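# Move the white can from turntable to coaster

## Task

Lift the white can off the turntable and set it upright on the coaster, without shifting any of the other cans standing on the turntable.

## Robot and tools

Robot and frames. Two six-joint arms, left_arm and right_arm, each ending in a two-finger gripper with fingers that can fold. Positions, orientations and velocities in results use the scene frame: origin at table-top height halfway between the nominal arm bases, +x pointing out over the table, +z up, and left_arm on the +y side (this is not the left of an image). Calibrated bases: left_arm at (-0.076, +0.621, 0) m, right_arm at (+0.042, -0.620, 0) m, each turned only slightly about z. Printed hand poses can be off by a few centimetres, more at long reach. Each gripper's fingers point along its own +z and open and close along its own y. end_effector_position is the point between the pads when they are shut. Fingertips extend roughly 33 mm past it while the gap is up to 40 mm, shrinking to 9 mm when fully open.

The 18-number row. Every motion argument is a single flat list of 18 numbers covering both arms, even if one arm stays still: left dx, dy, dz, rx, ry, rz, left position, force_limit, speed, then the same nine for the right arm. All lie in [-1, 1]. dx..rz are an offset, not a pose: they are measured along that arm's current Hand target axes and counted from the Hand target it had when the action or move began. 1.0 equals 0.6 m of travel or 180 degrees; rx, ry, rz form one rotation vector. Because each call starts from the new Hand target, sending the same offset twice moves the arm twice. Six zeros mean hold or re-request the current Hand target. Gripper numbers are absolute commands: position +1 is fully open (140 mm), the pads touch near -0.8, and -1 closes until blocked. force_limit sets squeeze (about 14 N at -1, 40 N at 0, 58 N at +1 on slow closes); speed sets finger speed (about 30, 140, 250 mm/s at -1, 0, +1), and faster closes grip harder. Both start at +1. To leave a gripper unchanged, repeat the last three numbers sent; a 0 is a real command.

Tools. execute_actions(actions, cameras): actions is a list of actions; each action is a list of up to 15 rows, one per 1/30 s step, and a short action repeats its last row. Each row's offset counts from the action's start, not from the previous row. An empty list returns state and all camera images. move(target, speed, blend, stop_force, zero, blocking, cameras): target is one 18-number row or a list of up to 15 rows, every row's offset counted from the same starting Hand targets. speed is top path speed in m/s (0.002 to 2, default 0.25). blend, in m, rounds corners of a list. stop_force (10 to 80 N, one value for both arms) ends an arm's path when it senses that much push against its travel; use it only slowly, not with a turning gripper, not to pull off a contact, and keep finger numbers the same in every row. zero resets the force baseline (default true). blocking=false returns early but cannot be combined with stop_force. wait(seconds 0 to 10) lets time pass. stop brakes a running move. zoom_image(camera, region [x0,y0,x1,y1] in pixels, at most 504 square) enlarges cam_high, cam_left_wrist or cam_right_wrist from the latest images. finished_scene(scene) ends the scene irreversibly; call it only once the can stands on the coaster on its own.

Reading results. Hand target is the last commanded pose after clipping (each step is clipped to 70 mm and 16 degrees from the measured pose); the next offset counts from it. The gripper may settle short of it; send the gap as an offset. object_status: 0 moving, 1 blocked while opening, 2 blocked while closing (a grip), 3 reached the position or pads met. position_measured is in counts: 3 open, about 139 at 60 mm, 230 pads together. The move: line reports done, off_target, held, moving or fault, plus limits such as paced or held. Kept back tells how many control steps (here 6 or none) still run after the result. Joint torques, External joint torques and Flange force help judge contact and load; Wrist depth gives a 7x7 grid of distances in mm for each wrist camera. MOTOR HOT warns of an impending forced cool-down stop.

Suggested order: look with an empty call, open a gripper above the white can, lower around it, close with position -1 and confirm status 2, lift clear of the other cans, carry over the coaster, lower gently until it rests, open, and back away.

Cautions. Grip with the outer part of the pads; gripping near the palm can hold loosely or squeeze too hard, and tips pushed into a surface fold. Arms are stiff: targets even slightly beyond a firm contact, or fast touches, cause fault stops (10 s freeze; 144 N on any part or joint torque limits). Paths do not avoid obstacles or the other arm; avoid routing near an arm's own base, and never let the arms or grippers press on each other. Do not knock over or move the other cans, drop the can, release it while moving, or let anything leave the table.

Each tool is called in YAML: its name, and indented under it one key for each argument.

## Session

execute_actions:
  actions: []

Scene clock: 0.00 s.
left_arm: end_effector_position=(+0.4255, +0.2263, +0.2856) position_measured=3 object_status=3 end_effector_quat_wxyz=(-0.323, +0.881, +0.328, +0.111) | right_arm: end_effector_position=(+0.2088, -0.2819, +0.3348) position_measured=3 object_status=3 end_effector_quat_wxyz=(-0.270, +0.913, +0.230, +0.201)
Joint positions: left_arm=[-0.915 0.433 1.456 0.399 1.828 -0.073] | right_arm=[0.841 -0.688 2.33 0.293 0.865 1.784]
Joint velocities: within noise
Joint torques (N m): no reading
External joint torques (N m): no reading
Flange force (N): no reading
Wrist depth (mm): cam_left_wrist=[2411 2243 - 511 468 398 360 / 2336 - - 499 - - 353 / 520 - - 479 427 385 344 / 519 133 544 464 401 374 128 / - 133 528 456 400 373 110 / - 614 505 451 402 356 319 / - - - - 386 353 288] | cam_right_wrist=[945 - 678 497 473 432 379 / - - - 504 441 414 374 / - - 702 469 435 403 385 / - 137 - - - - 127 / - 134 - - - - 115 / - 581 589 495 - - 383 / - - - - - - 376]
Hand target: left_arm +0.4255, +0.2263, +0.2856; -0.323, +0.881, +0.328, +0.111 | right_arm +0.2088, -0.2819, +0.3348; -0.270, +0.913, +0.230, +0.201
Tool commands: left_gripper/position=+1.0 left_gripper/force_limit=+1.0 left_gripper/speed=+1.0 right_gripper/position=+1.0 right_gripper/force_limit=+1.0 right_gripper/speed=+1.0

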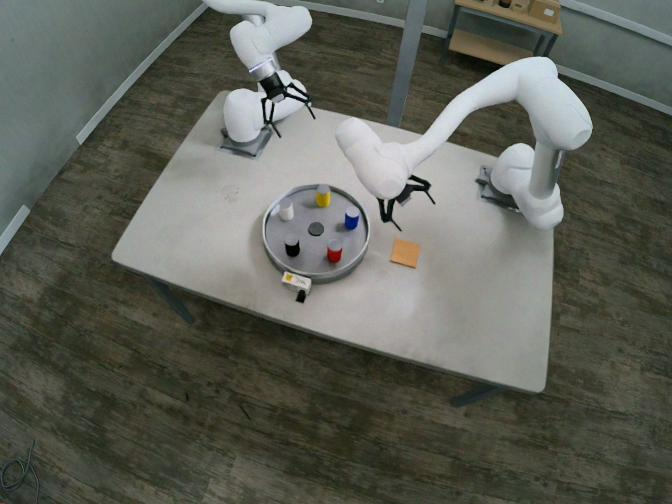

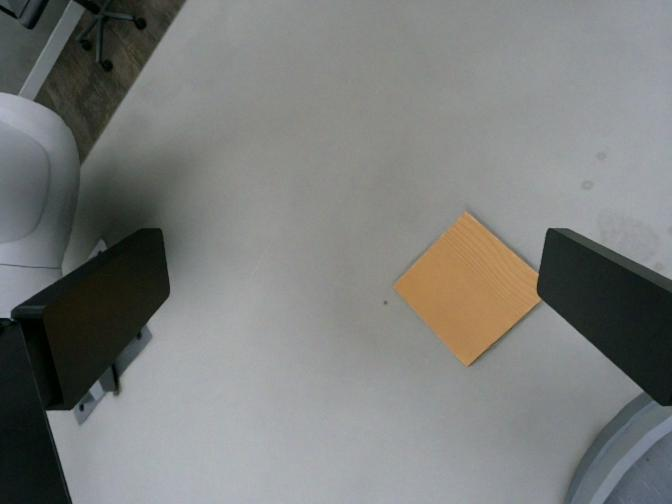

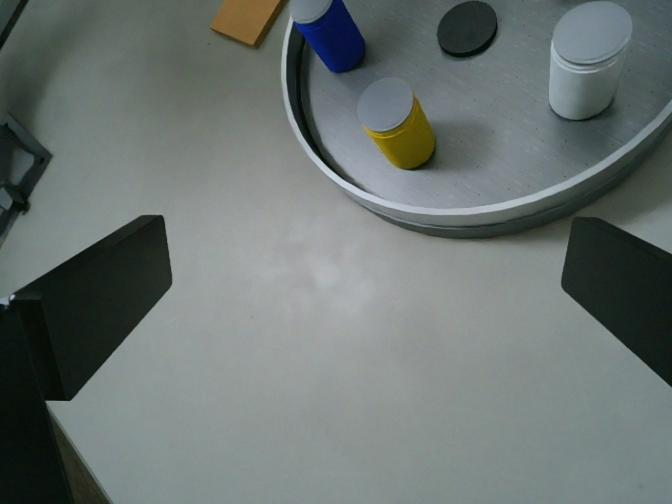

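move:
  target: [0.467,-0.193,0.373,0.0777,-0.0947,-0.1465,1,1,1,0.2913,0.2822,0.2223,-0.0575,-0.2176,-0.2603,0.5,0,0]
  speed: 0.35
  cameras: ["all"]

Scene clock: 6.00 s.
left_arm: end_effector_position=(+0.5599, +0.5782, +0.2854) position_measured=3 object_status=3 end_effector_quat_wxyz=(-0.341, +0.745, +0.573, +0.011) | right_arm: end_effector_position=(+0.4729, -0.2759, +0.2498) position_measured=66 object_status=3 end_effector_quat_wxyz=(+0.000, +0.782, +0.623, +0.001)
Joint positions: left_arm=[-0.316 0.432 1.458 0.399 1.827 -0.074] | right_arm=[0.629 0.039 1.878 0.001 1.223 0.837]
Joint torques (N m): left_arm=[-2.6 -83.14 -41.98 4.54 1.52 0.21] | right_arm=[-0.51 -44.04 -40.24 3 0.28 -0.05]
External joint torques (N m): left_arm=[2.55 0.69 2.87 0.25 -0.1 -0.23] | right_arm=[0.41 0.43 0.67 1.09 -0.32 0.05]
Flange force (N): left_arm=[0.8 -2.4 7.0] | right_arm=[0.2 -0.9 1.7]
Wrist depth (mm): cam_left_wrist=[2670 2156 1809 1591 455 399 358 / 2548 2096 582 501 430 399 354 / 531 - - - 435 383 347 / 526 133 530 493 409 372 328 / - 123 539 456 417 369 110 / - 571 511 445 400 363 325 / - 565 502 406 391 353 330] | cam_right_wrist=[- 294 299 298 298 294 - / 321 313 315 239 310 307 - / - 332 334 335 328 - 397 / 410 112 322 337 - 133 113 / - 100 437 437 - 123 104 / - - - - - - - / - - - - 509 496 -]
Hand target: left_arm +0.5599, +0.5783, +0.2854; -0.341, +0.745, +0.573, +0.011 | right_arm +0.4729, -0.2759, +0.2498; +0.000, +0.782, +0.623, +0.001
Off the commanded pose: left_arm 0.000 m, 0 deg | right_arm 0.000 m, 0 deg.
move: done

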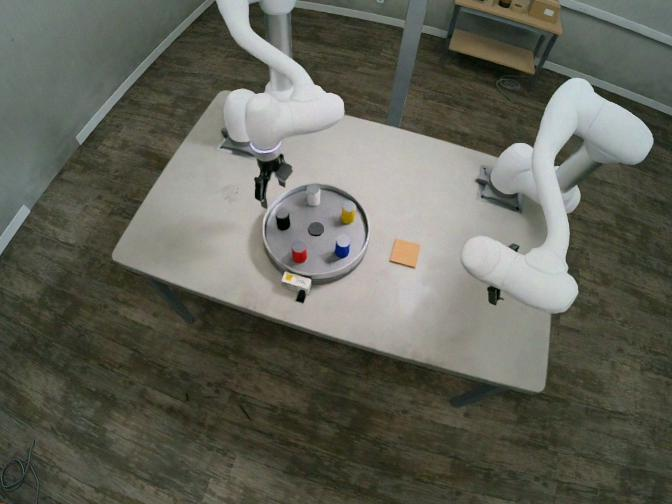

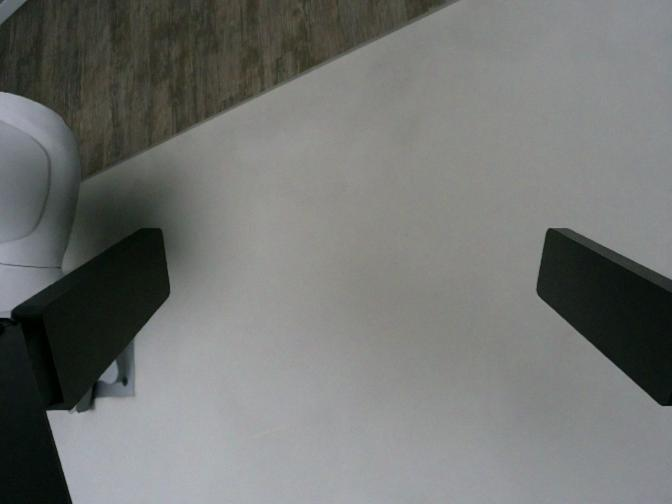

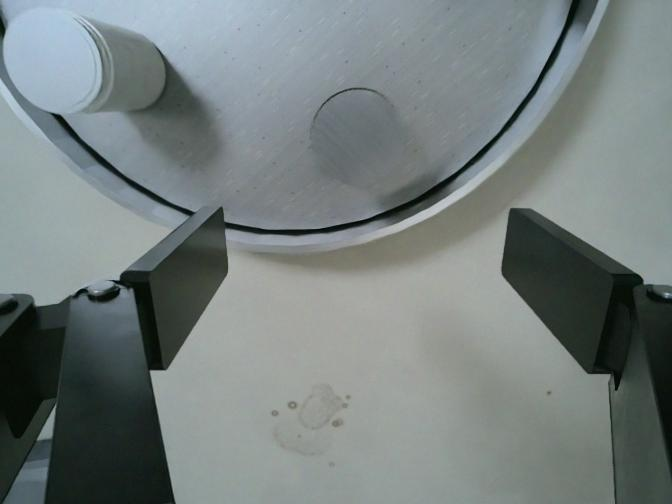

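execute_actions:
  actions: []

zoom_image:
  camera: "cam_high"
  region: [230, 160, 450, 320]

Scene clock: 6.53 s.
left_arm: end_effector_position=(+0.5599, +0.5783, +0.2854) position_measured=3 object_status=3 end_effector_quat_wxyz=(-0.341, +0.745, +0.573, +0.011) | right_arm: end_effector_position=(+0.4729, -0.2759, +0.2498) position_measured=66 object_status=3 end_effector_quat_wxyz=(+0.000, +0.782, +0.623, +0.001)
Joint positions: left_arm=[-0.315 0.432 1.458 0.399 1.827 -0.074] | right_arm=[0.629 0.039 1.878 0.001 1.223 0.837]
Joint velocities: within noise
Joint torques (N m): left_arm=[-2.74 -82.98 -42.05 4.57 1.39 0.24] | right_arm=[-0.31 -45.95 -40.28 2.97 0.26 -0.04]
External joint torques (N m): left_arm=[2.76 0.31 2.82 0.24 0.03 -0.27] | right_arm=[0.43 2.19 0.68 1.13 -0.31 0.04]
Flange force (N): left_arm=[1.1 -2.9 6.9] | right_arm=[2.4 0.8 2.7]
Wrist depth (mm): cam_left_wrist=[2638 2243 1885 1557 453 400 352 / 2336 2077 1853 492 424 387 351 / 528 - 538 502 428 385 347 / 517 133 546 477 427 151 329 / - 123 511 465 - 365 110 / - - 519 430 406 359 327 / 641 578 504 - 391 345 330] | cam_right_wrist=[300 300 298 298 222 292 - / 314 308 314 314 316 307 - / - 339 334 332 327 - 373 / - 112 323 331 - 133 - / - 100 - - - 133 104 / - - - - - - - / - - - - 499 - -]
Hand target: left_arm +0.5599, +0.5783, +0.2854; -0.341, +0.745, +0.573, +0.011 | right_arm +0.4729, -0.2759, +0.2498; +0.000, +0.782, +0.623, +0.001
Tool commands: left_gripper/position=+1.0 left_gripper/force_limit=+1.0 left_gripper/speed=+1.0 right_gripper/position=+0.5 right_gripper/force_limit=+0.0 right_gripper/speed=+0.0
Off the commanded pose: left_arm 0.000 m, 0 deg | right_arm 0.000 m, 0 deg.

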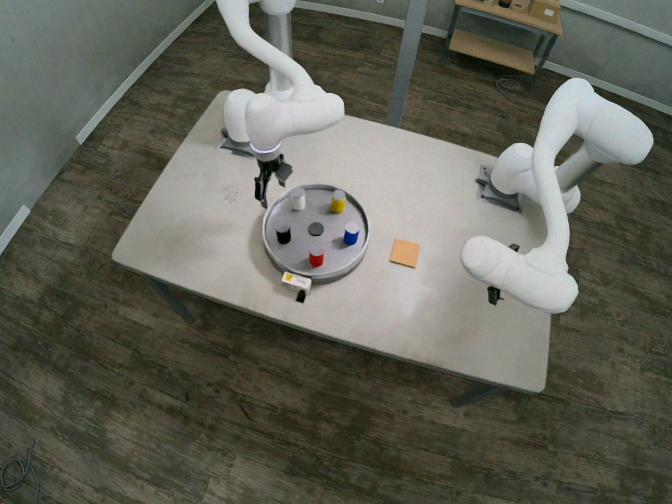

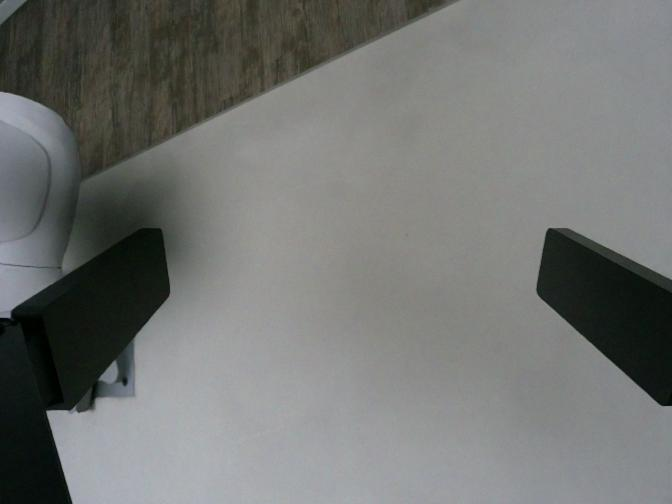

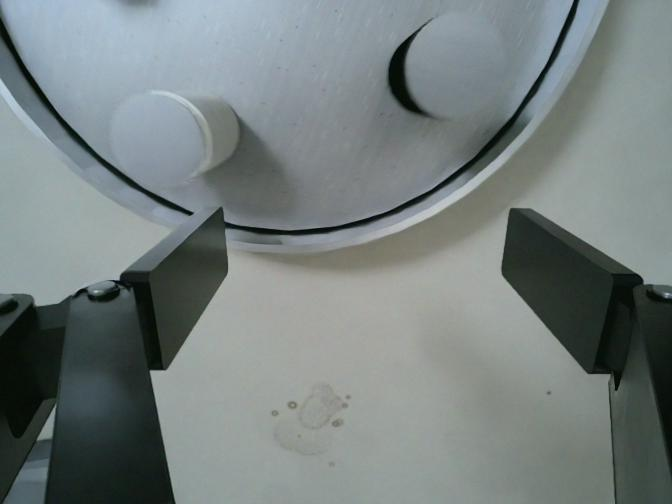

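Scaled by 2.291 from the camera's 672x504 image, which has a finer 960x720 frame.

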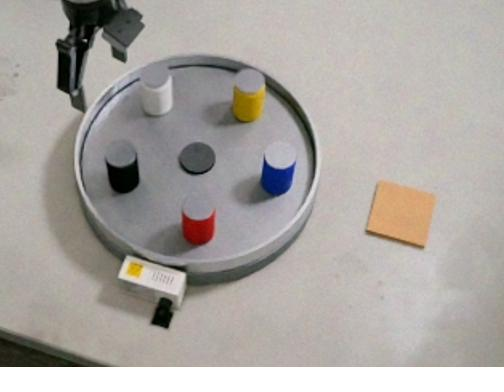

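move:
  target: [0,0,0,0,0,0,1,1,1,0.0892,-0.2238,0.1,0,0,0.234,1,-0.2,-0.3]
  speed: 0.4
  cameras: ["cam_high","cam_right_wrist"]

zoom_image:
  camera: "cam_high"
  region: [230, 160, 450, 320]

wait:
  seconds: 1.0
  cameras: ["cam_high","cam_right_wrist"]

Scene clock: 13.87 s.
left_arm: end_effector_position=(+0.5599, +0.5783, +0.2854) position_measured=3 object_status=3 end_effector_quat_wxyz=(-0.341, +0.745, +0.573, +0.011) | right_arm: end_effector_position=(+0.3540, -0.1938, +0.1898) position_measured=3 object_status=3 end_effector_quat_wxyz=(+0.000, +0.954, +0.301, +0.001)
Joint positions: left_arm=[-0.315 0.432 1.458 0.399 1.827 -0.074] | right_arm=[0.891 0.043 1.99 0 1.107 1.834]
Joint torques (N m): left_arm=[-1.96 -82.9 -41.73 4.63 1.33 0.15] | right_arm=[-0.11 -44.41 -38.42 2.76 0.3 -0.14]
External joint torques (N m): left_arm=[1.89 0.51 2.71 0.15 0.1 -0.18] | right_arm=[0.16 2.26 0.79 1.09 -0.35 0.14]
Flange force (N): left_arm=[0.2 -2.7 6.1] | right_arm=[2.0 -1.3 3.4]
Wrist depth (mm): cam_left_wrist=[2670 2177 1869 1613 443 408 359 / 2336 2136 596 493 439 393 354 / 528 - 589 497 - 373 349 / 513 124 - - 414 378 332 / - 116 - 468 406 371 110 / - - - 451 406 357 - / - - - 414 377 354 330] | cam_right_wrist=[246 246 245 244 244 242 241 / 256 252 252 257 255 250 255 / 253 185 265 271 269 183 252 / - 144 285 287 289 261 127 / - 125 278 279 274 362 115 / - 403 - - - - - / - 432 - - - - -]
Hand target: left_arm +0.5599, +0.5783, +0.2854; -0.341, +0.745, +0.573, +0.011 | right_arm +0.3540, -0.1937, +0.1898; +0.000, +0.954, +0.301, +0.001
Off the commanded pose: left_arm 0.000 m, 0 deg | right_arm 0.000 m, 0 deg.
move: done
Images, in order (width x height): cam_high 672x504, cam_right_wrist 672x504.

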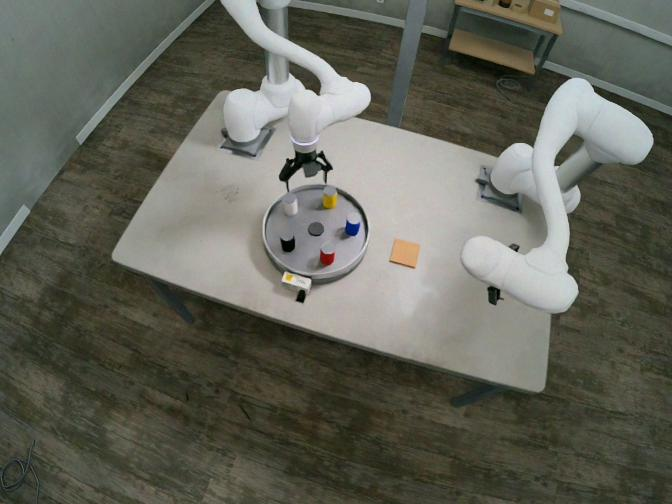

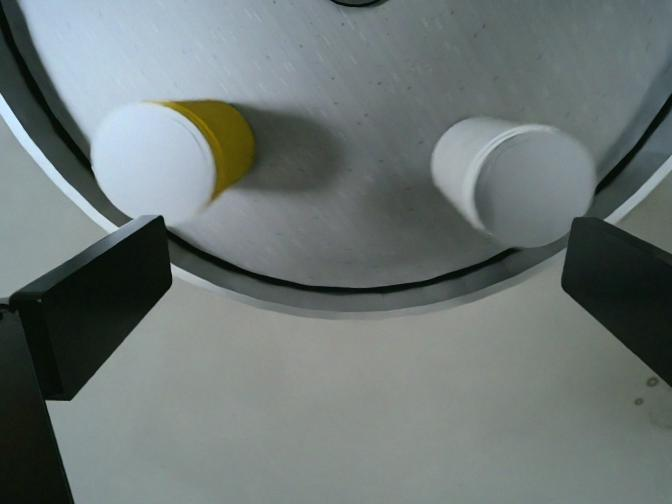

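Scaled by 2.291 from the camera's 672x504 image, which has a finer 960x720 frame.

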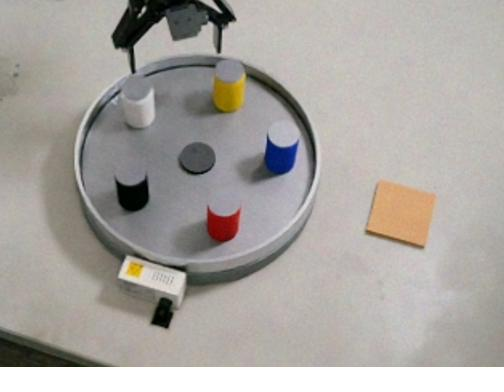

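Scene clock: 14.87 s.
left_arm: end_effector_position=(+0.5599, +0.5783, +0.2854) position_measured=3 object_status=3 end_effector_quat_wxyz=(-0.341, +0.745, +0.573, +0.011) | right_arm: end_effector_position=(+0.3540, -0.1937, +0.1898) position_measured=3 object_status=3 end_effector_quat_wxyz=(+0.000, +0.954, +0.301, +0.001)
Joint positions: left_arm=[-0.315 0.432 1.458 0.399 1.827 -0.074] | right_arm=[0.891 0.043 1.99 0 1.107 1.834]
Joint torques (N m): left_arm=[-2.44 -83.29 -41.77 4.65 1.4 0.19] | right_arm=[-0.34 -44.52 -38.32 2.77 0.23 -0.07]
External joint torques (N m): left_arm=[2.41 1.09 2.94 0.12 0.03 -0.22] | right_arm=[0.29 2.6 0.7 1.08 -0.29 0.07]
Flange force (N): left_arm=[0.5 -2.0 6.7] | right_arm=[2.6 -1.6 3.4]
Wrist depth (mm): cam_left_wrist=[2735 2002 1809 1637 459 403 357 / 2438 2057 589 - 455 386 352 / 531 648 582 - 415 376 344 / 511 132 530 - 418 366 329 / - 133 540 458 404 370 110 / - 595 506 451 413 358 325 / - 581 507 451 388 353 329] | cam_right_wrist=[241 243 245 244 243 242 242 / 174 185 258 258 257 255 254 / 241 271 273 270 193 273 262 / - 144 286 288 194 281 127 / - 117 - 281 274 365 115 / - - 390 392 - - - / - - - 427 - - -]
Hand target: left_arm +0.5599, +0.5783, +0.2854; -0.341, +0.745, +0.573, +0.011 | right_arm +0.3540, -0.1937, +0.1898; +0.000, +0.954, +0.301, +0.001
Tool commands: left_gripper/position=+1.0 left_gripper/force_limit=+1.0 left_gripper/speed=+1.0 right_gripper/position=+1.0 right_gripper/force_limit=-0.2 right_gripper/speed=-0.3
Off the commanded pose: left_arm 0.000 m, 0 deg | right_arm 0.000 m, 0 deg.
wait: 1.00 s; at rest by 0.17 s
Images, in order (width x height): cam_high 672x504, cam_right_wrist 672x504.

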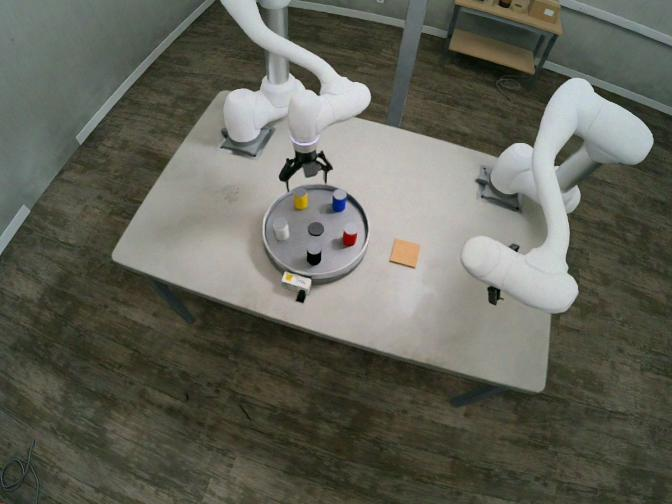

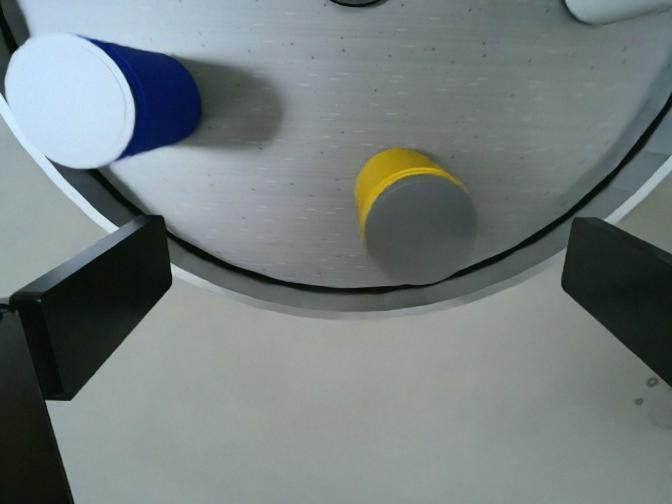

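wait:
  seconds: 2.2
  cameras: ["cam_right_wrist"]

Scene clock: 19.23 s.
left_arm: end_effector_position=(+0.5599, +0.5783, +0.2854) position_measured=3 object_status=3 end_effector_quat_wxyz=(-0.341, +0.745, +0.573, +0.011) | right_arm: end_effector_position=(+0.3540, -0.1937, +0.1898) position_measured=3 object_status=3 end_effector_quat_wxyz=(+0.000, +0.954, +0.301, +0.001)
Joint positions: left_arm=[-0.315 0.432 1.458 0.399 1.827 -0.074] | right_arm=[0.891 0.043 1.99 0 1.107 1.834]
Joint torques (N m): left_arm=[-2.15 -83.65 -41.76 4.54 1.47 0.15] | right_arm=[-0.3 -44.36 -38.48 2.76 0.28 -0.05]
External joint torques (N m): left_arm=[2.1 0.93 2.44 0.28 -0.06 -0.17] | right_arm=[0.13 2.38 1.02 1.06 -0.32 0.05]
Flange force (N): left_arm=[0.6 -1.5 5.7] | right_arm=[1.8 -1.0 3.7]
Wrist depth (mm): cam_left_wrist=[2769 2057 1853 1613 452 - 359 / 563 2057 596 497 434 391 354 / 528 671 604 482 430 384 345 / 517 132 - 468 412 378 329 / - 132 - 464 395 372 110 / - 611 516 450 396 361 325 / 646 590 480 435 391 350 330] | cam_right_wrist=[243 241 244 245 243 242 242 / - 176 254 257 256 255 255 / - 271 274 273 190 184 261 / - 144 285 290 287 258 127 / - 125 281 289 268 - 115 / - - - - - - - / - - - - - - -]
Hand target: left_arm +0.5599, +0.5783, +0.2854; -0.341, +0.745, +0.573, +0.011 | right_arm +0.3540, -0.1937, +0.1898; +0.000, +0.954, +0.301, +0.001
Tool commands: left_gripper/position=+1.0 left_gripper/force_limit=+1.0 left_gripper/speed=+1.0 right_gripper/position=+1.0 right_gripper/force_limit=-0.2 right_gripper/speed=-0.3
Off the commanded pose: left_arm 0.000 m, 0 deg | right_arm 0.000 m, 0 deg.
wait: 2.20 s; at rest from the start
Images, in order (width x height): cam_right_wrist 672x504.

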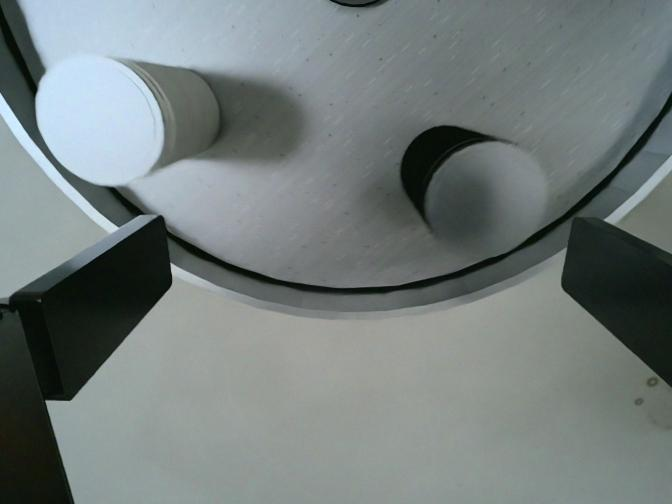

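wait:
  seconds: 5.4
  cameras: ["cam_right_wrist"]

Scene clock: 25.17 s.
left_arm: end_effector_position=(+0.5599, +0.5783, +0.2854) position_measured=3 object_status=3 end_effector_quat_wxyz=(-0.341, +0.745, +0.573, +0.011) | right_arm: end_effector_position=(+0.3540, -0.1937, +0.1898) position_measured=3 object_status=3 end_effector_quat_wxyz=(+0.000, +0.954, +0.301, +0.001)
Joint positions: left_arm=[-0.315 0.432 1.458 0.399 1.827 -0.074] | right_arm=[0.891 0.043 1.99 0 1.107 1.834]
Joint torques (N m): left_arm=[-1.69 -82.72 -41.77 4.64 1.32 0.19] | right_arm=[-0.21 -44.49 -38.19 2.78 0.27 -0.09]
External joint torques (N m): left_arm=[1.66 0.27 2.73 0.15 0.1 -0.21] | right_arm=[0.11 2.31 0.54 1.06 -0.33 0.09]
Flange force (N): left_arm=[-0.1 -3.1 6.1] | right_arm=[2.5 -1.2 3.1]
Wrist depth (mm): cam_left_wrist=[2769 2156 1780 1613 449 394 362 / 2336 2077 1809 499 441 389 354 / 544 703 550 499 425 381 345 / 524 133 561 449 421 145 330 / - 116 539 460 400 369 110 / - 584 506 449 394 360 328 / - 574 499 426 393 349 329] | cam_right_wrist=[247 245 244 243 243 243 242 / 256 258 255 258 256 206 250 / 254 256 186 271 272 186 184 / - 144 285 289 287 280 127 / - 126 - 289 272 - 115 / - 399 - - - - - / - - - - - 415 424]
Hand target: left_arm +0.5599, +0.5783, +0.2854; -0.341, +0.745, +0.573, +0.011 | right_arm +0.3540, -0.1937, +0.1898; +0.000, +0.954, +0.301, +0.001
Tool commands: left_gripper/position=+1.0 left_gripper/force_limit=+1.0 left_gripper/speed=+1.0 right_gripper/position=+1.0 right_gripper/force_limit=-0.2 right_gripper/speed=-0.3
Off the commanded pose: left_arm 0.000 m, 0 deg | right_arm 0.000 m, 0 deg.
wait: 5.40 s; at rest from the start
Images, in order (width x height): cam_right_wrist 672x504.

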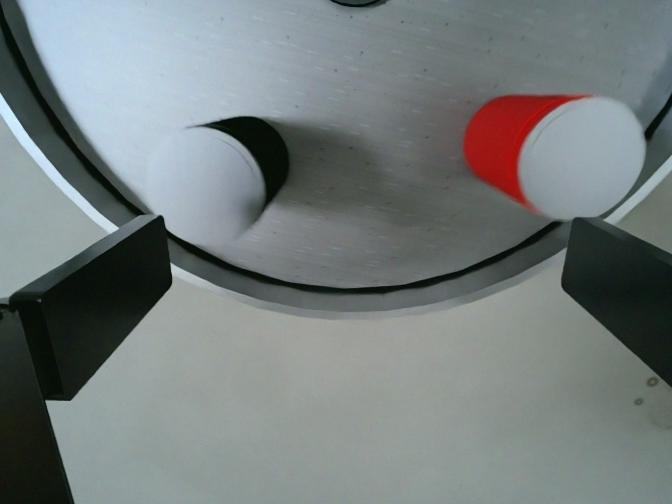

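wait:
  seconds: 0.5

execute_actions:
  actions:
    - [[0,0,0,0,0,0,1,1,1,-0.0033,0.0076,0,0,0,-0.0094,1,-0.2,-0.1],[0,0,0,0,0,0,1,1,1,-0.0063,0.0151,0,0,0,-0.0187,1,-0.2,-0.1],[0,0,0,0,0,0,1,1,1,-0.0057,0.0226,0,0,0,-0.0281,1,-0.2,-0.1],[0,0,0,0,0,0,1,1,1,-0.0049,0.0302,0,0,0,-0.0375,1,-0.2,-0.1],[0,0,0,0,0,0,1,1,1,-0.0039,0.0376,0,0,0,-0.0469,1,-0.2,-0.1],[0,0,0,0,0,0,1,1,1,-0.0027,0.0451,0,0,0,-0.0562,1,-0.2,-0.1],[0,0,0,0,0,0,1,1,1,-0.0013,0.0525,0.005,0,0,-0.0656,1,-0.2,-0.1],[0,0,0,0,0,0,1,1,1,0.0004,0.0599,0.0125,0,0,-0.075,1,-0.2,-0.1],[0,0,0,0,0,0,1,1,1,0.0023,0.0672,0.02,0,0,-0.0843,1,-0.2,-0.1],[0,0,0,0,0,0,1,1,1,0.0043,0.0745,0.0275,0,0,-0.0937,1,-0.2,-0.1],[0,0,0,0,0,0,1,1,1,0.0066,0.0817,0.035,0,0,-0.1031,1,-0.2,-0.1],[0,0,0,0,0,0,1,1,1,0.0092,0.0888,0.0425,0,0,-0.1124,1,-0.2,-0.1],[0,0,0,0,0,0,1,1,1,0.0119,0.0959,0.05,0,0,-0.1218,1,-0.2,-0.1],[0,0,0,0,0,0,1,1,1,0.0148,0.1028,0.0575,0,0,-0.1312,1,-0.2,-0.1],[0,0,0,0,0,0,1,1,1,0.0179,0.1097,0.065,0,0,-0.1406,-1,-0.2,-0.1]]
    - [[0,0,0,0,0,0,1,1,1,0.0001,0.0076,0.0075,0,0,-0.0094,-1,-0.2,-0.1],[0,0,0,0,0,0,1,1,1,0.0004,0.0151,0.014,0,0,-0.0187,-1,-0.2,-0.1],[0,0,0,0,0,0,1,1,1,0.001,0.0226,0.02,0,0,-0.0281,-1,-0.2,-0.1],[0,0,0,0,0,0,1,1,1,0.0018,0.0302,0.024,0,0,-0.0375,-1,-0.2,-0.1],[0,0,0,0,0,0,1,1,1,0.0028,0.0376,0.025,0,0,-0.0469,-1,-0.2,-0.1],[0,0,0,0,0,0,1,1,1,0.004,0.0451,0.025,0,0,-0.0562,-1,-0.2,-0.1],[0,0,0,0,0,0,1,1,1,0.0054,0.0525,0.025,0,0,-0.0656,-1,-0.2,-0.1],[0,0,0,0,0,0,1,1,1,0.0071,0.0599,0.025,0,0,-0.075,-1,-0.2,-0.1],[0,0,0,0,0,0,1,1,1,0.009,0.0672,0.025,0,0,-0.0843,-1,-0.2,-0.1],[0,0,0,0,0,0,1,1,1,0.011,0.0745,0.025,0,0,-0.0937,-1,-0.2,-0.1],[0,0,0,0,0,0,1,1,1,0.0133,0.0817,0.025,0,0,-0.1031,-1,-0.2,-0.1],[0,0,0,0,0,0,1,1,1,0.0159,0.0888,0.025,0,0,-0.1124,-1,-0.2,-0.1],[0,0,0,0,0,0,1,1,1,0.0186,0.0959,0.025,0,0,-0.1218,-1,-0.2,-0.1],[0,0,0,0,0,0,1,1,1,0.0215,0.1028,0.025,0,0,-0.1312,-1,-0.2,-0.1],[0,0,0,0,0,0,1,1,1,0.0246,0.1097,0.025,0,0,-0.1406,-1,-0.2,-0.1]]
    - [[0,0,0,0,0,0,1,1,1,0.0001,0.0076,0,0,0,-0.0094,-1,-0.2,-0.1],[0,0,0,0,0,0,1,1,1,0.0004,0.0151,0,0,0,-0.0187,-1,-0.2,-0.1],[0,0,0,0,0,0,1,1,1,0.001,0.0226,0,0,0,-0.0281,-1,-0.2,-0.1],[0,0,0,0,0,0,1,1,1,0.0018,0.0302,0,0,0,-0.0375,-1,-0.2,-0.1],[0,0,0,0,0,0,1,1,1,0.0028,0.0376,0,0,0,-0.0469,-1,-0.2,-0.1],[0,0,0,0,0,0,1,1,1,0.004,0.0451,0,0,0,-0.0562,-1,-0.2,-0.1],[0,0,0,0,0,0,1,1,1,0.0054,0.0525,0,0,0,-0.0656,-1,-0.2,-0.1],[0,0,0,0,0,0,1,1,1,0.0071,0.0599,0,0,0,-0.075,-1,-0.2,-0.1],[0,0,0,0,0,0,1,1,1,0.009,0.0672,0,0,0,-0.0843,-1,-0.2,-0.1],[0,0,0,0,0,0,1,1,1,0.011,0.0745,0,0,0,-0.0937,-1,-0.2,-0.1],[0,0,0,0,0,0,1,1,1,0.0133,0.0817,0,0,0,-0.1031,-1,-0.2,-0.1],[0,0,0,0,0,0,1,1,1,0.0159,0.0888,0,0,0,-0.1124,-1,-0.2,-0.1],[0,0,0,0,0,0,1,1,1,0.0186,0.0959,-0.002,0,0,-0.1218,-1,-0.2,-0.1],[0,0,0,0,0,0,1,1,1,0.0215,0.1028,-0.006,0,0,-0.1312,-1,-0.2,-0.1],[0,0,0,0,0,0,1,1,1,0.0246,0.1097,-0.012,0,0,-0.1406,-1,-0.2,-0.1]]
    - [[0,0,0,0,0,0,1,1,1,0.0001,0.0071,-0.008,0,0,-0.0088,-1,-0.2,-0.1],[0,0,0,0,0,0,1,1,1,0.0004,0.0137,-0.017,0,0,-0.017,-1,-0.2,-0.1],[0,0,0,0,0,0,1,1,1,0.0008,0.0198,-0.027,0,0,-0.0246,-1,-0.2,-0.1],[0,0,0,0,0,0,1,1,1,0.0013,0.0255,-0.037,0,0,-0.0317,-1,-0.2,-0.1],[0,0,0,0,0,0,1,1,1,0.0019,0.0307,-0.047,0,0,-0.0382,-1,-0.2,-0.1],[0,0,0,0,0,0,1,1,1,0.0025,0.0354,-0.057,0,0,-0.0441,-1,-0.2,-0.1],[0,0,0,0,0,0,1,1,1,0.0031,0.0396,-0.067,0,0,-0.0494,-1,-0.2,-0.1],[0,0,0,0,0,0,1,1,1,0.0037,0.0433,-0.077,0,0,-0.0541,-1,-0.2,-0.1],[0,0,0,0,0,0,1,1,1,0.0042,0.0465,-0.087,0,0,-0.0582,-1,-0.2,-0.1],[0,0,0,0,0,0,1,1,1,0.0047,0.0492,-0.096,0,0,-0.0616,-1,-0.2,-0.1],[0,0,0,0,0,0,1,1,1,0.0051,0.0514,-0.104,0,0,-0.0644,-1,-0.2,-0.1],[0,0,0,0,0,0,1,1,1,0.0055,0.0531,-0.111,0,0,-0.0666,-1,-0.2,-0.1],[0,0,0,0,0,0,1,1,1,0.0057,0.0543,-0.116,0,0,-0.0681,-1,-0.2,-0.1],[0,0,0,0,0,0,1,1,1,0.0059,0.055,-0.119,0,0,-0.069,-1,-0.2,-0.1],[0,0,0,0,0,0,1,1,1,0.006,0.0554,-0.12,0,0,-0.0694,-1,-0.2,-0.1]]
  cameras: ["cam_high","cam_right_wrist"]

zoom_image:
  camera: "cam_high"
  region: [230, 140, 450, 300]

Scene clock: 27.23 s.
left_arm: end_effector_position=(+0.5599, +0.5783, +0.2854) position_measured=3 object_status=3 end_effector_quat_wxyz=(-0.341, +0.745, +0.573, +0.011) | right_arm: end_effector_position=(+0.3540, -0.1937, +0.1898) position_measured=3 object_status=3 end_effector_quat_wxyz=(+0.000, +0.954, +0.301, +0.001)
Joint positions: left_arm=[-0.315 0.432 1.458 0.399 1.827 -0.074] | right_arm=[0.891 0.043 1.99 0 1.107 1.834]
Joint torques (N m): left_arm=[-1.89 -82.92 -41.85 4.54 1.42 0.25] | right_arm=[-0.36 -44.53 -38.09 2.78 0.24 -0.08]
External joint torques (N m): left_arm=[1.86 0.59 2.91 0.23 0.01 -0.27] | right_arm=[0.33 2.25 0.38 1.08 -0.3 0.08]
Flange force (N): left_arm=[-0.1 -2.8 6.6] | right_arm=[2.5 -1.7 2.8]
Wrist depth (mm): cam_left_wrist=[2735 2177 1823 1579 441 398 358 / 2411 2096 1752 - - - 366 / 528 - 571 490 424 387 344 / 513 133 - 461 419 371 329 / - 123 - 454 409 369 110 / - 600 518 425 398 363 105 / - - 488 425 391 354 331] | cam_right_wrist=[165 210 244 244 243 242 191 / 258 259 258 258 258 256 255 / 260 272 272 265 269 271 261 / 340 145 287 196 284 279 127 / - 135 369 284 268 - 115 / - - - - - - 396 / - 438 - - - - 424]
Hand target: left_arm +0.5599, +0.5783, +0.2854; -0.341, +0.745, +0.573, +0.011 | right_arm +0.3540, -0.1937, +0.1898; +0.000, +0.954, +0.301, +0.001
Tool commands: left_gripper/position=+1.0 left_gripper/force_limit=+1.0 left_gripper/speed=+1.0 right_gripper/position=+1.0 right_gripper/force_limit=-0.2 right_gripper/speed=-0.3
Off the commanded pose: left_arm 0.000 m, 0 deg | right_arm 0.000 m, 0 deg.
wait: 0.50 s; at rest from the start

Scene clock: 29.03 s.
left_arm: end_effector_position=(+0.5599, +0.5783, +0.2854) position_measured=3 object_status=3 end_effector_quat_wxyz=(-0.341, +0.745, +0.573, +0.011) | right_arm: end_effector_position=(+0.5517, -0.2422, +0.1802) position_measured=155 object_status=2 end_effector_quat_wxyz=(+0.002, +0.507, +0.862, +0.001) end_effector_velocity=(+0.072, +0.040, +0.189) end_effector_angular_velocity=(+0.001, +0.024, +0.563)
Joint positions: left_arm=[-0.315 0.432 1.458 0.399 1.827 -0.074] | right_arm=[0.602 0.212 1.814 -0.002 1.112 0.078]
Joint velocities: left_arm=[within noise] | right_arm=[-0.02 -0.008 -0.367 0.019 0.393 -0.592]
Joint torques (N m): left_arm=[-2.29 -83.11 -41.54 4.54 1.44 0.16] | right_arm=[0.7 -66.41 -39.5 3.01 0.29 0.01]
External joint torques (N m): left_arm=[2.31 0.46 2.34 0.28 -0.03 -0.19] | right_arm=[-0.11 4.99 2.25 0.87 -0.23 0]
External joint torques at the end of the 1st action: left_arm=[2.3 0.76 2.6 0.2 0.02 -0.25] | right_arm=[-0.83 1.67 0.33 0.85 -0.27 -0.02]
External joint torques at the end of the 2nd action: left_arm=[2.22 0.88 2.72 0.28 -0.05 -0.22] | right_arm=[1.88 0.31 -0.03 1.08 -0.5 -0.26]
External joint torques at the end of the 3rd action: left_arm=[2.36 0.69 2.63 0.22 -0.01 -0.32] | right_arm=[-0.11 4.43 1.75 1.15 -0.71 0.02]
Flange force (N): left_arm=[1.0 -2.1 5.8] | right_arm=[0.3 3.1 6.5]
Flange force at the end of the 1st action (N): left_arm=[0.6 -2.0 6.1] | right_arm=[-0.9 2.3 2.4]
Flange force at the end of the 2nd action (N): left_arm=[0.5 -2.0 6.4] | right_arm=[3.0 -0.1 1.2]
Flange force at the end of the 3rd action (N): left_arm=[0.6 -2.1 6.3] | right_arm=[0.3 3.0 7.0]
Wrist depth (mm): cam_left_wrist=[2670 2177 1823 1547 449 398 359 / 2438 2116 1738 479 436 396 353 / 530 673 556 479 426 383 346 / 516 143 552 459 417 376 127 / - 143 531 460 408 371 110 / - 579 520 445 400 358 - / 630 555 519 438 388 353 328] | cam_right_wrist=[187 232 234 232 232 232 230 / 247 247 247 245 245 244 239 / 246 260 261 141 258 256 251 / - 252 123 136 134 117 336 / - 86 80 - 127 80 91 / - 76 67 - - - - / - - - - - - -]
Hand target: left_arm +0.5599, +0.5783, +0.2854; -0.341, +0.745, +0.573, +0.011 | right_arm +0.5615, -0.2364, +0.2151; +0.000, +0.474, +0.880, +0.001
Off the commanded pose: left_arm 0.000 m, 0 deg | right_arm 0.037 m, 4 deg.
Kept back: 6 steps.
Images, in order (width x height): cam_high 672x504, cam_right_wrist 672x504.

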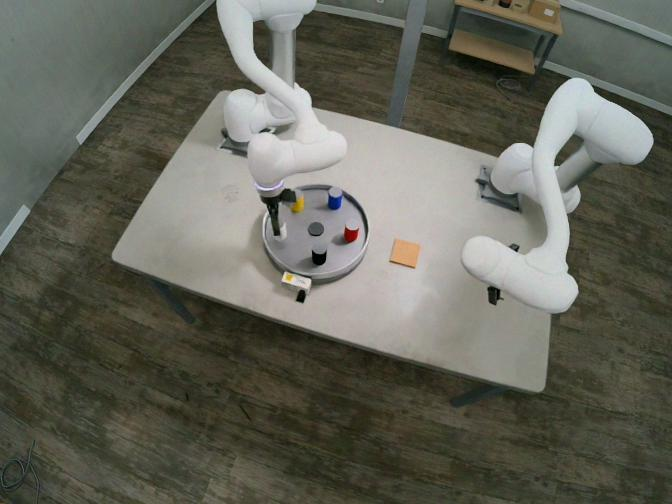

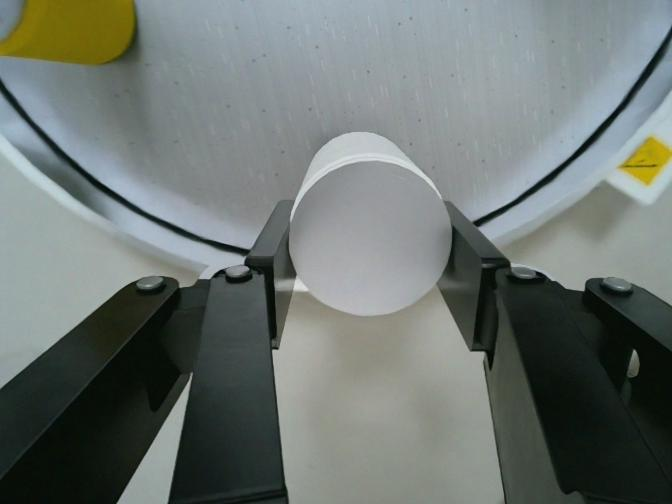

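Scaled by 2.291 from the camera's 672x504 image, which has a finer 960x720 frame.

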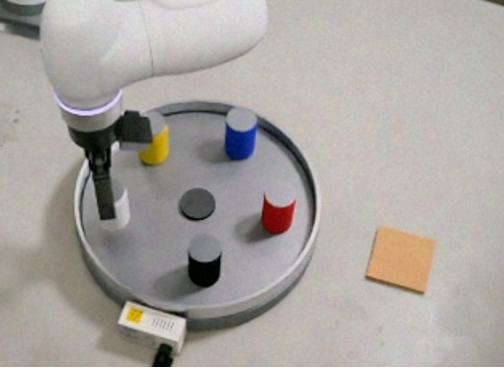

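move:
  target:
    - [0,0,0,0,0,0,1,1,1,0.06,0.02,-0.1167,0,0,0,-1,-0.2,-0.1]
    - [0,0,0,0,0,0,1,1,1,0.6,0.18,-0.1167,0,0,0,-1,-0.2,-0.1]
    - [0,0,0,0,0,0,1,1,1,0.795,0.2377,-0.042,0,0,0,-1,-0.2,-0.1]
  speed: 0.35
  blend: [0.03,0.04,0]
  cameras: ["cam_high","cam_right_wrist"]

zoom_image:
  camera: "cam_high"
  region: [230, 140, 450, 300]

Scene clock: 31.87 s.
left_arm: end_effector_position=(+0.5599, +0.5783, +0.2854) position_measured=3 object_status=3 end_effector_quat_wxyz=(-0.341, +0.745, +0.573, +0.011) | right_arm: end_effector_position=(+0.4180, +0.2402, +0.2408) position_measured=155 object_status=2 end_effector_quat_wxyz=(+0.000, +0.474, +0.880, +0.001)
Joint positions: left_arm=[-0.315 0.432 1.458 0.399 1.827 -0.074] | right_arm=[1.139 0.666 1.024 0 1.45 0.539]
Joint torques (N m): left_arm=[-2.32 -83.28 -41.55 4.58 1.48 0.23] | right_arm=[-0.3 -109.68 -43.18 3.19 0.28 -0.06]
External joint torques (N m): left_arm=[2.25 0.8 2.51 0.21 -0.05 -0.25] | right_arm=[0.62 3.86 1.54 1.12 -0.31 0.06]
Flange force (N): left_arm=[0.6 -1.8 6.0] | right_arm=[1.7 1.3 3.6]
Wrist depth (mm): cam_left_wrist=[2702 2220 1809 1613 452 - 352 / 2312 2096 2116 494 433 385 349 / 525 - - 458 428 - 342 / 514 132 542 479 411 379 128 / - 124 526 456 403 371 110 / - 554 509 452 392 359 324 / 644 601 525 438 389 350 329] | cam_right_wrist=[- 338 - 336 - - - / - - - 343 - - - / 376 - 371 134 134 - - / - 401 122 137 135 - 392 / - 86 80 388 128 80 91 / - 76 67 391 - - - / - - - 420 - - -]
Hand target: left_arm +0.5599, +0.5783, +0.2854; -0.341, +0.745, +0.573, +0.011 | right_arm +0.4180, +0.2403, +0.2407; +0.000, +0.474, +0.880, +0.001
Off the commanded pose: left_arm 0.000 m, 0 deg | right_arm 0.000 m, 0 deg.
move: done
Images, in order (width x height): cam_high 672x504, cam_right_wrist 672x504.

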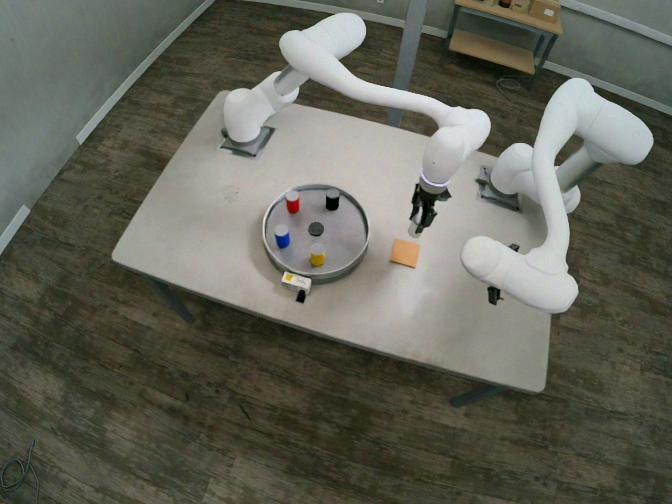

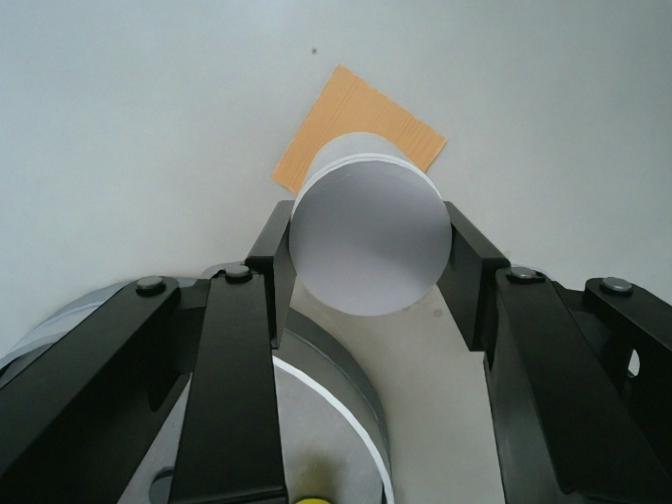

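Scaled by 2.291 from the camera's 672x504 image, which has a finer 960x720 frame.

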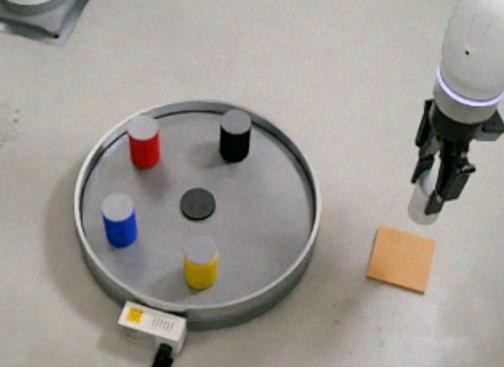

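move:
  target: [0,0,0,0,0,0,1,1,1,-0.0015,0.0135,0.2245,0,0,0,-1,-0.2,-0.1]
  speed: 0.2
  cameras: ["cam_right_wrist","cam_high"]

zoom_image:
  camera: "cam_high"
  region: [360, 160, 460, 280]

move:
  target: [0,0,0,0,0,0,1,1,1,0,0,0.035,0,0,0,-1,-0.2,-0.1]
  speed: 0.02
  stop_force: 10
  cameras: ["cam_right_wrist"]

Scene clock: 33.53 s.
left_arm: end_effector_position=(+0.5599, +0.5783, +0.2854) position_measured=3 object_status=3 end_effector_quat_wxyz=(-0.341, +0.745, +0.573, +0.011) | right_arm: end_effector_position=(+0.4254, +0.2441, +0.1061) position_measured=155 object_status=2 end_effector_quat_wxyz=(+0.000, +0.474, +0.880, +0.001)
Joint positions: left_arm=[-0.315 0.432 1.458 0.399 1.827 -0.074] | right_arm=[1.134 0.731 1.159 0 1.25 0.534]
Joint torques (N m): left_arm=[-2.36 -83.03 -41.81 4.56 1.36 0.18] | right_arm=[-0.24 -114.08 -41.28 3.03 0.3 -0.06]
External joint torques (N m): left_arm=[2.33 0.17 2.42 0.27 0.05 -0.21] | right_arm=[0.11 4.12 0.96 1.14 -0.35 0.06]
Flange force (N): left_arm=[0.9 -2.7 5.9] | right_arm=[2.1 2.9 3.6]
Wrist depth (mm): cam_left_wrist=[2670 2199 1766 1557 453 389 359 / 2411 2116 584 - 437 391 362 / 530 662 566 501 414 386 347 / 523 133 540 466 413 383 122 / - 133 547 - 405 357 110 / - 579 503 449 400 357 326 / - 561 513 440 391 354 330] | cam_right_wrist=[- - - - - - 213 / 230 226 227 215 223 224 - / 241 - 231 141 222 - - / 256 - 123 - 128 - - / - 86 80 276 128 80 91 / - 76 67 295 - - - / - - - 270 - - -]
Hand target: left_arm +0.5599, +0.5783, +0.2854; -0.341, +0.745, +0.573, +0.011 | right_arm +0.4254, +0.2441, +0.1060; +0.000, +0.474, +0.880, +0.001
Off the commanded pose: left_arm 0.000 m, 0 deg | right_arm 0.000 m, 0 deg.
move: done
Images, in order (width x height): cam_high 672x504, cam_right_wrist 672x504.

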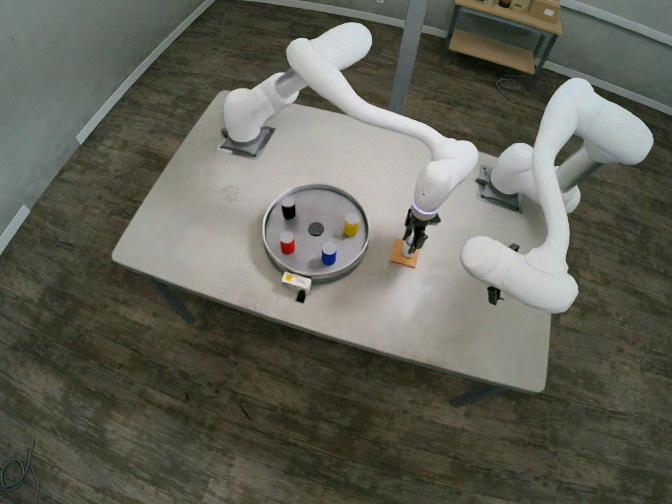

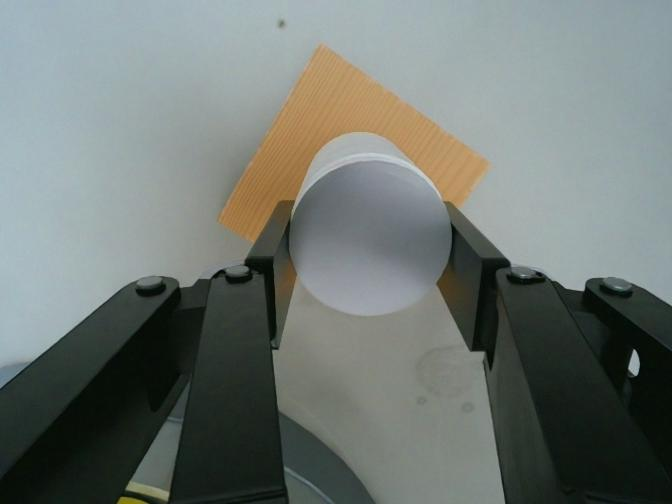

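Scaled by 4.200 from the camera's 672x504 image, which has a finer 960x720 frame.

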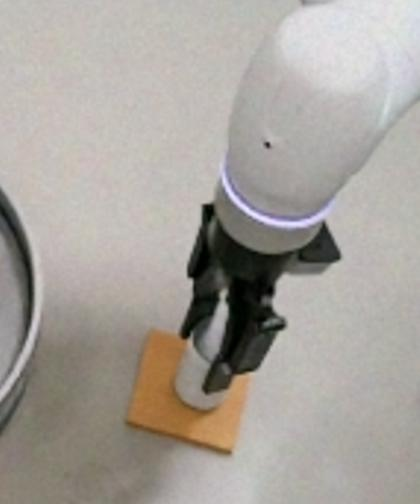

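Scene clock: 34.60 s.
left_arm: end_effector_position=(+0.5599, +0.5783, +0.2854) position_measured=3 object_status=3 end_effector_quat_wxyz=(-0.341, +0.745, +0.573, +0.011) | right_arm: end_effector_position=(+0.4254, +0.2443, +0.0961) position_measured=155 object_status=2 end_effector_quat_wxyz=(+0.000, +0.474, +0.880, +0.001)
Joint positions: left_arm=[-0.315 0.432 1.458 0.399 1.827 -0.074] | right_arm=[1.134 0.737 1.168 0 1.235 0.534]
Joint torques (N m): left_arm=[-1.98 -83.3 -41.7 4.5 1.4 0.23] | right_arm=[-1.88 -89.55 -29.52 2.41 -1.14 -0.04]
External joint torques (N m): left_arm=[2.09 0.63 2.51 0.31 0.02 -0.25] | right_arm=[1.83 -20.03 -10.31 1.7 1.1 0.04]
Flange force (N): left_arm=[0.5 -2.1 5.9] | right_arm=[1.1 -2.0 -22.0]
Wrist depth (mm): cam_left_wrist=[2638 2177 1766 1568 443 408 366 / 2199 2096 600 497 436 392 353 / 526 654 537 489 435 381 357 / 519 124 504 473 435 365 127 / - 132 511 463 408 371 110 / - 586 518 443 420 358 325 / - 592 462 435 400 350 330] | cam_right_wrist=[- - 210 206 - - - / - - 216 206 204 - 218 / - - 225 141 215 228 - / - - 122 139 134 - 240 / - 86 80 - 127 80 91 / - 76 67 - 277 - - / - - - 275 - - -]
Hand target: left_arm +0.5599, +0.5783, +0.2854; -0.341, +0.745, +0.573, +0.011 | right_arm +0.4254, +0.2442, +0.0961; +0.000, +0.474, +0.880, +0.001 (not the last commanded pose)
Off the commanded pose: left_arm 0.000 m, 0 deg | right_arm 0.011 m, 0 deg.
move: contact (right_arm)
Images, in order (width x height): cam_right_wrist 672x504.

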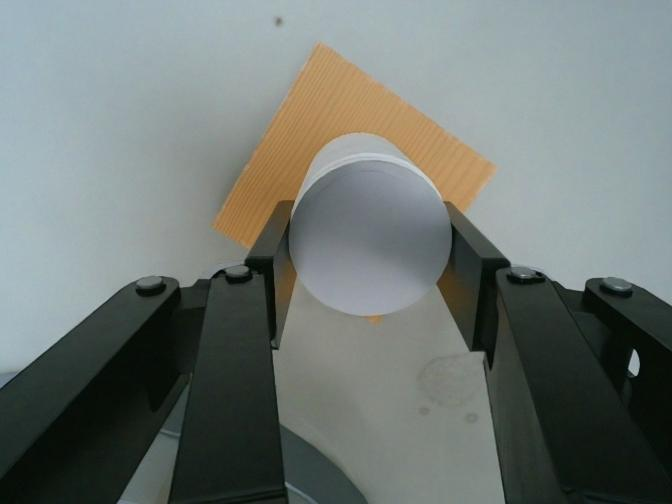

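move:
  target:
    - [0,0,0,0,0,0,1,1,1,0,0,0,0,0,0,0.4,-0.2,-0.5]
    - [0,0,0,0,0,0,1,1,1,0,0,-0.25,0,0,0,0.4,-0.2,-0.5]
  speed: 0.2
  cameras: ["cam_high","cam_right_wrist"]

zoom_image:
  camera: "cam_high"
  region: [230, 140, 450, 300]

Scene clock: 37.07 s.
left_arm: end_effector_position=(+0.5599, +0.5783, +0.2854) position_measured=3 object_status=3 end_effector_quat_wxyz=(-0.341, +0.745, +0.573, +0.011) | right_arm: end_effector_position=(+0.4252, +0.2440, +0.2462) position_measured=78 object_status=3 end_effector_quat_wxyz=(+0.000, +0.474, +0.880, +0.001)
Joint positions: left_arm=[-0.315 0.432 1.458 0.399 1.827 -0.074] | right_arm=[1.134 0.677 0.996 0 1.467 0.534]
Joint torques (N m): left_arm=[-2.51 -83.18 -41.91 4.53 1.4 0.22] | right_arm=[0.04 -109.85 -42.91 3.19 0.32 -0.1]
External joint torques (N m): left_arm=[2.51 0.85 3.02 0.23 0.03 -0.24] | right_arm=[-0.67 2.83 0.93 1.14 -0.36 0.1]
Flange force (N): left_arm=[0.6 -2.4 7.0] | right_arm=[0.5 1.9 2.5]
Wrist depth (mm): cam_left_wrist=[2735 2156 1809 1547 437 406 361 / 2361 2156 1725 524 429 393 352 / 531 616 578 474 - 374 346 / 524 133 542 470 418 378 336 / - 132 533 462 407 369 109 / - 603 486 445 400 359 324 / 648 577 493 430 392 347 328] | cam_right_wrist=[- - - 347 - - 345 / - 372 363 351 354 - 355 / - - 383 370 - - - / - 103 138 - - 138 108 / - 91 363 - - 117 100 / - 67 390 393 - - - / - - 343 425 - - -]
Hand target: left_arm +0.5599, +0.5783, +0.2854; -0.341, +0.745, +0.573, +0.011 | right_arm +0.4253, +0.2440, +0.2461; +0.000, +0.474, +0.880, +0.001
Off the commanded pose: left_arm 0.000 m, 0 deg | right_arm 0.000 m, 0 deg.
move: done
Images, in order (width x height): cam_high 672x504, cam_right_wrist 672x504.

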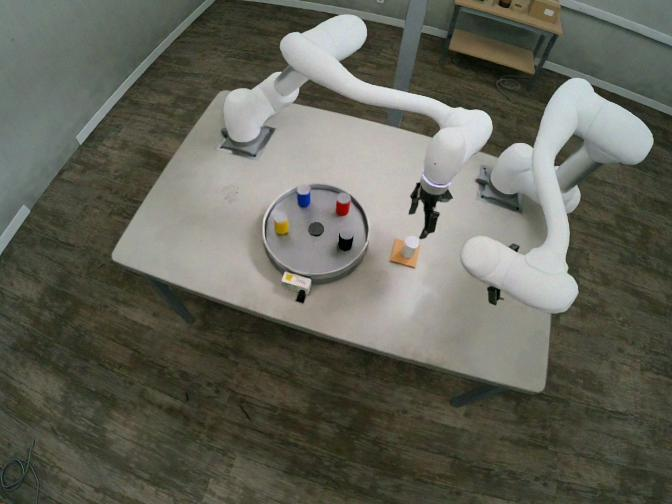

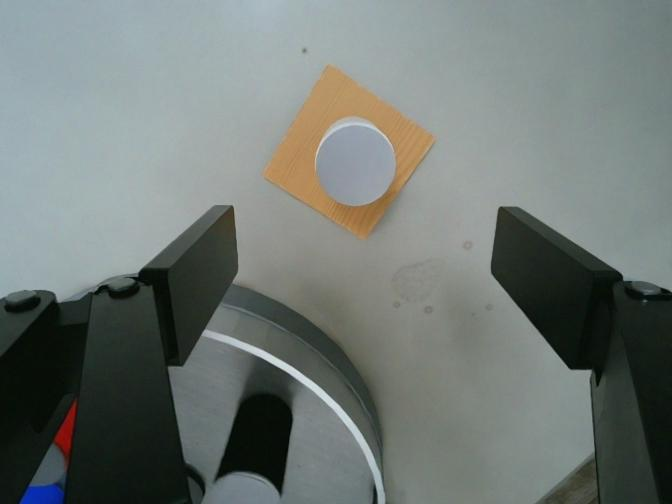

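Scaled by 2.291 from the camera's 672x504 image, which has a finer 960x720 frame.

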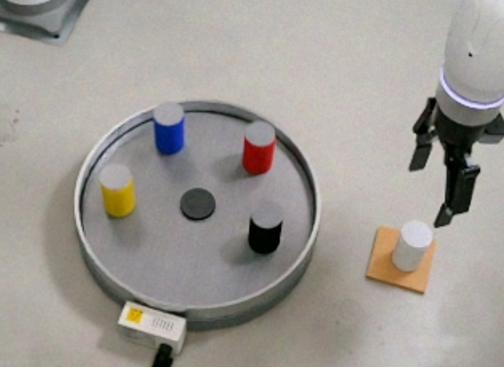

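Standing centred on the coaster.

finished_scene:
  scene: 1

The scene is finished: the task was done.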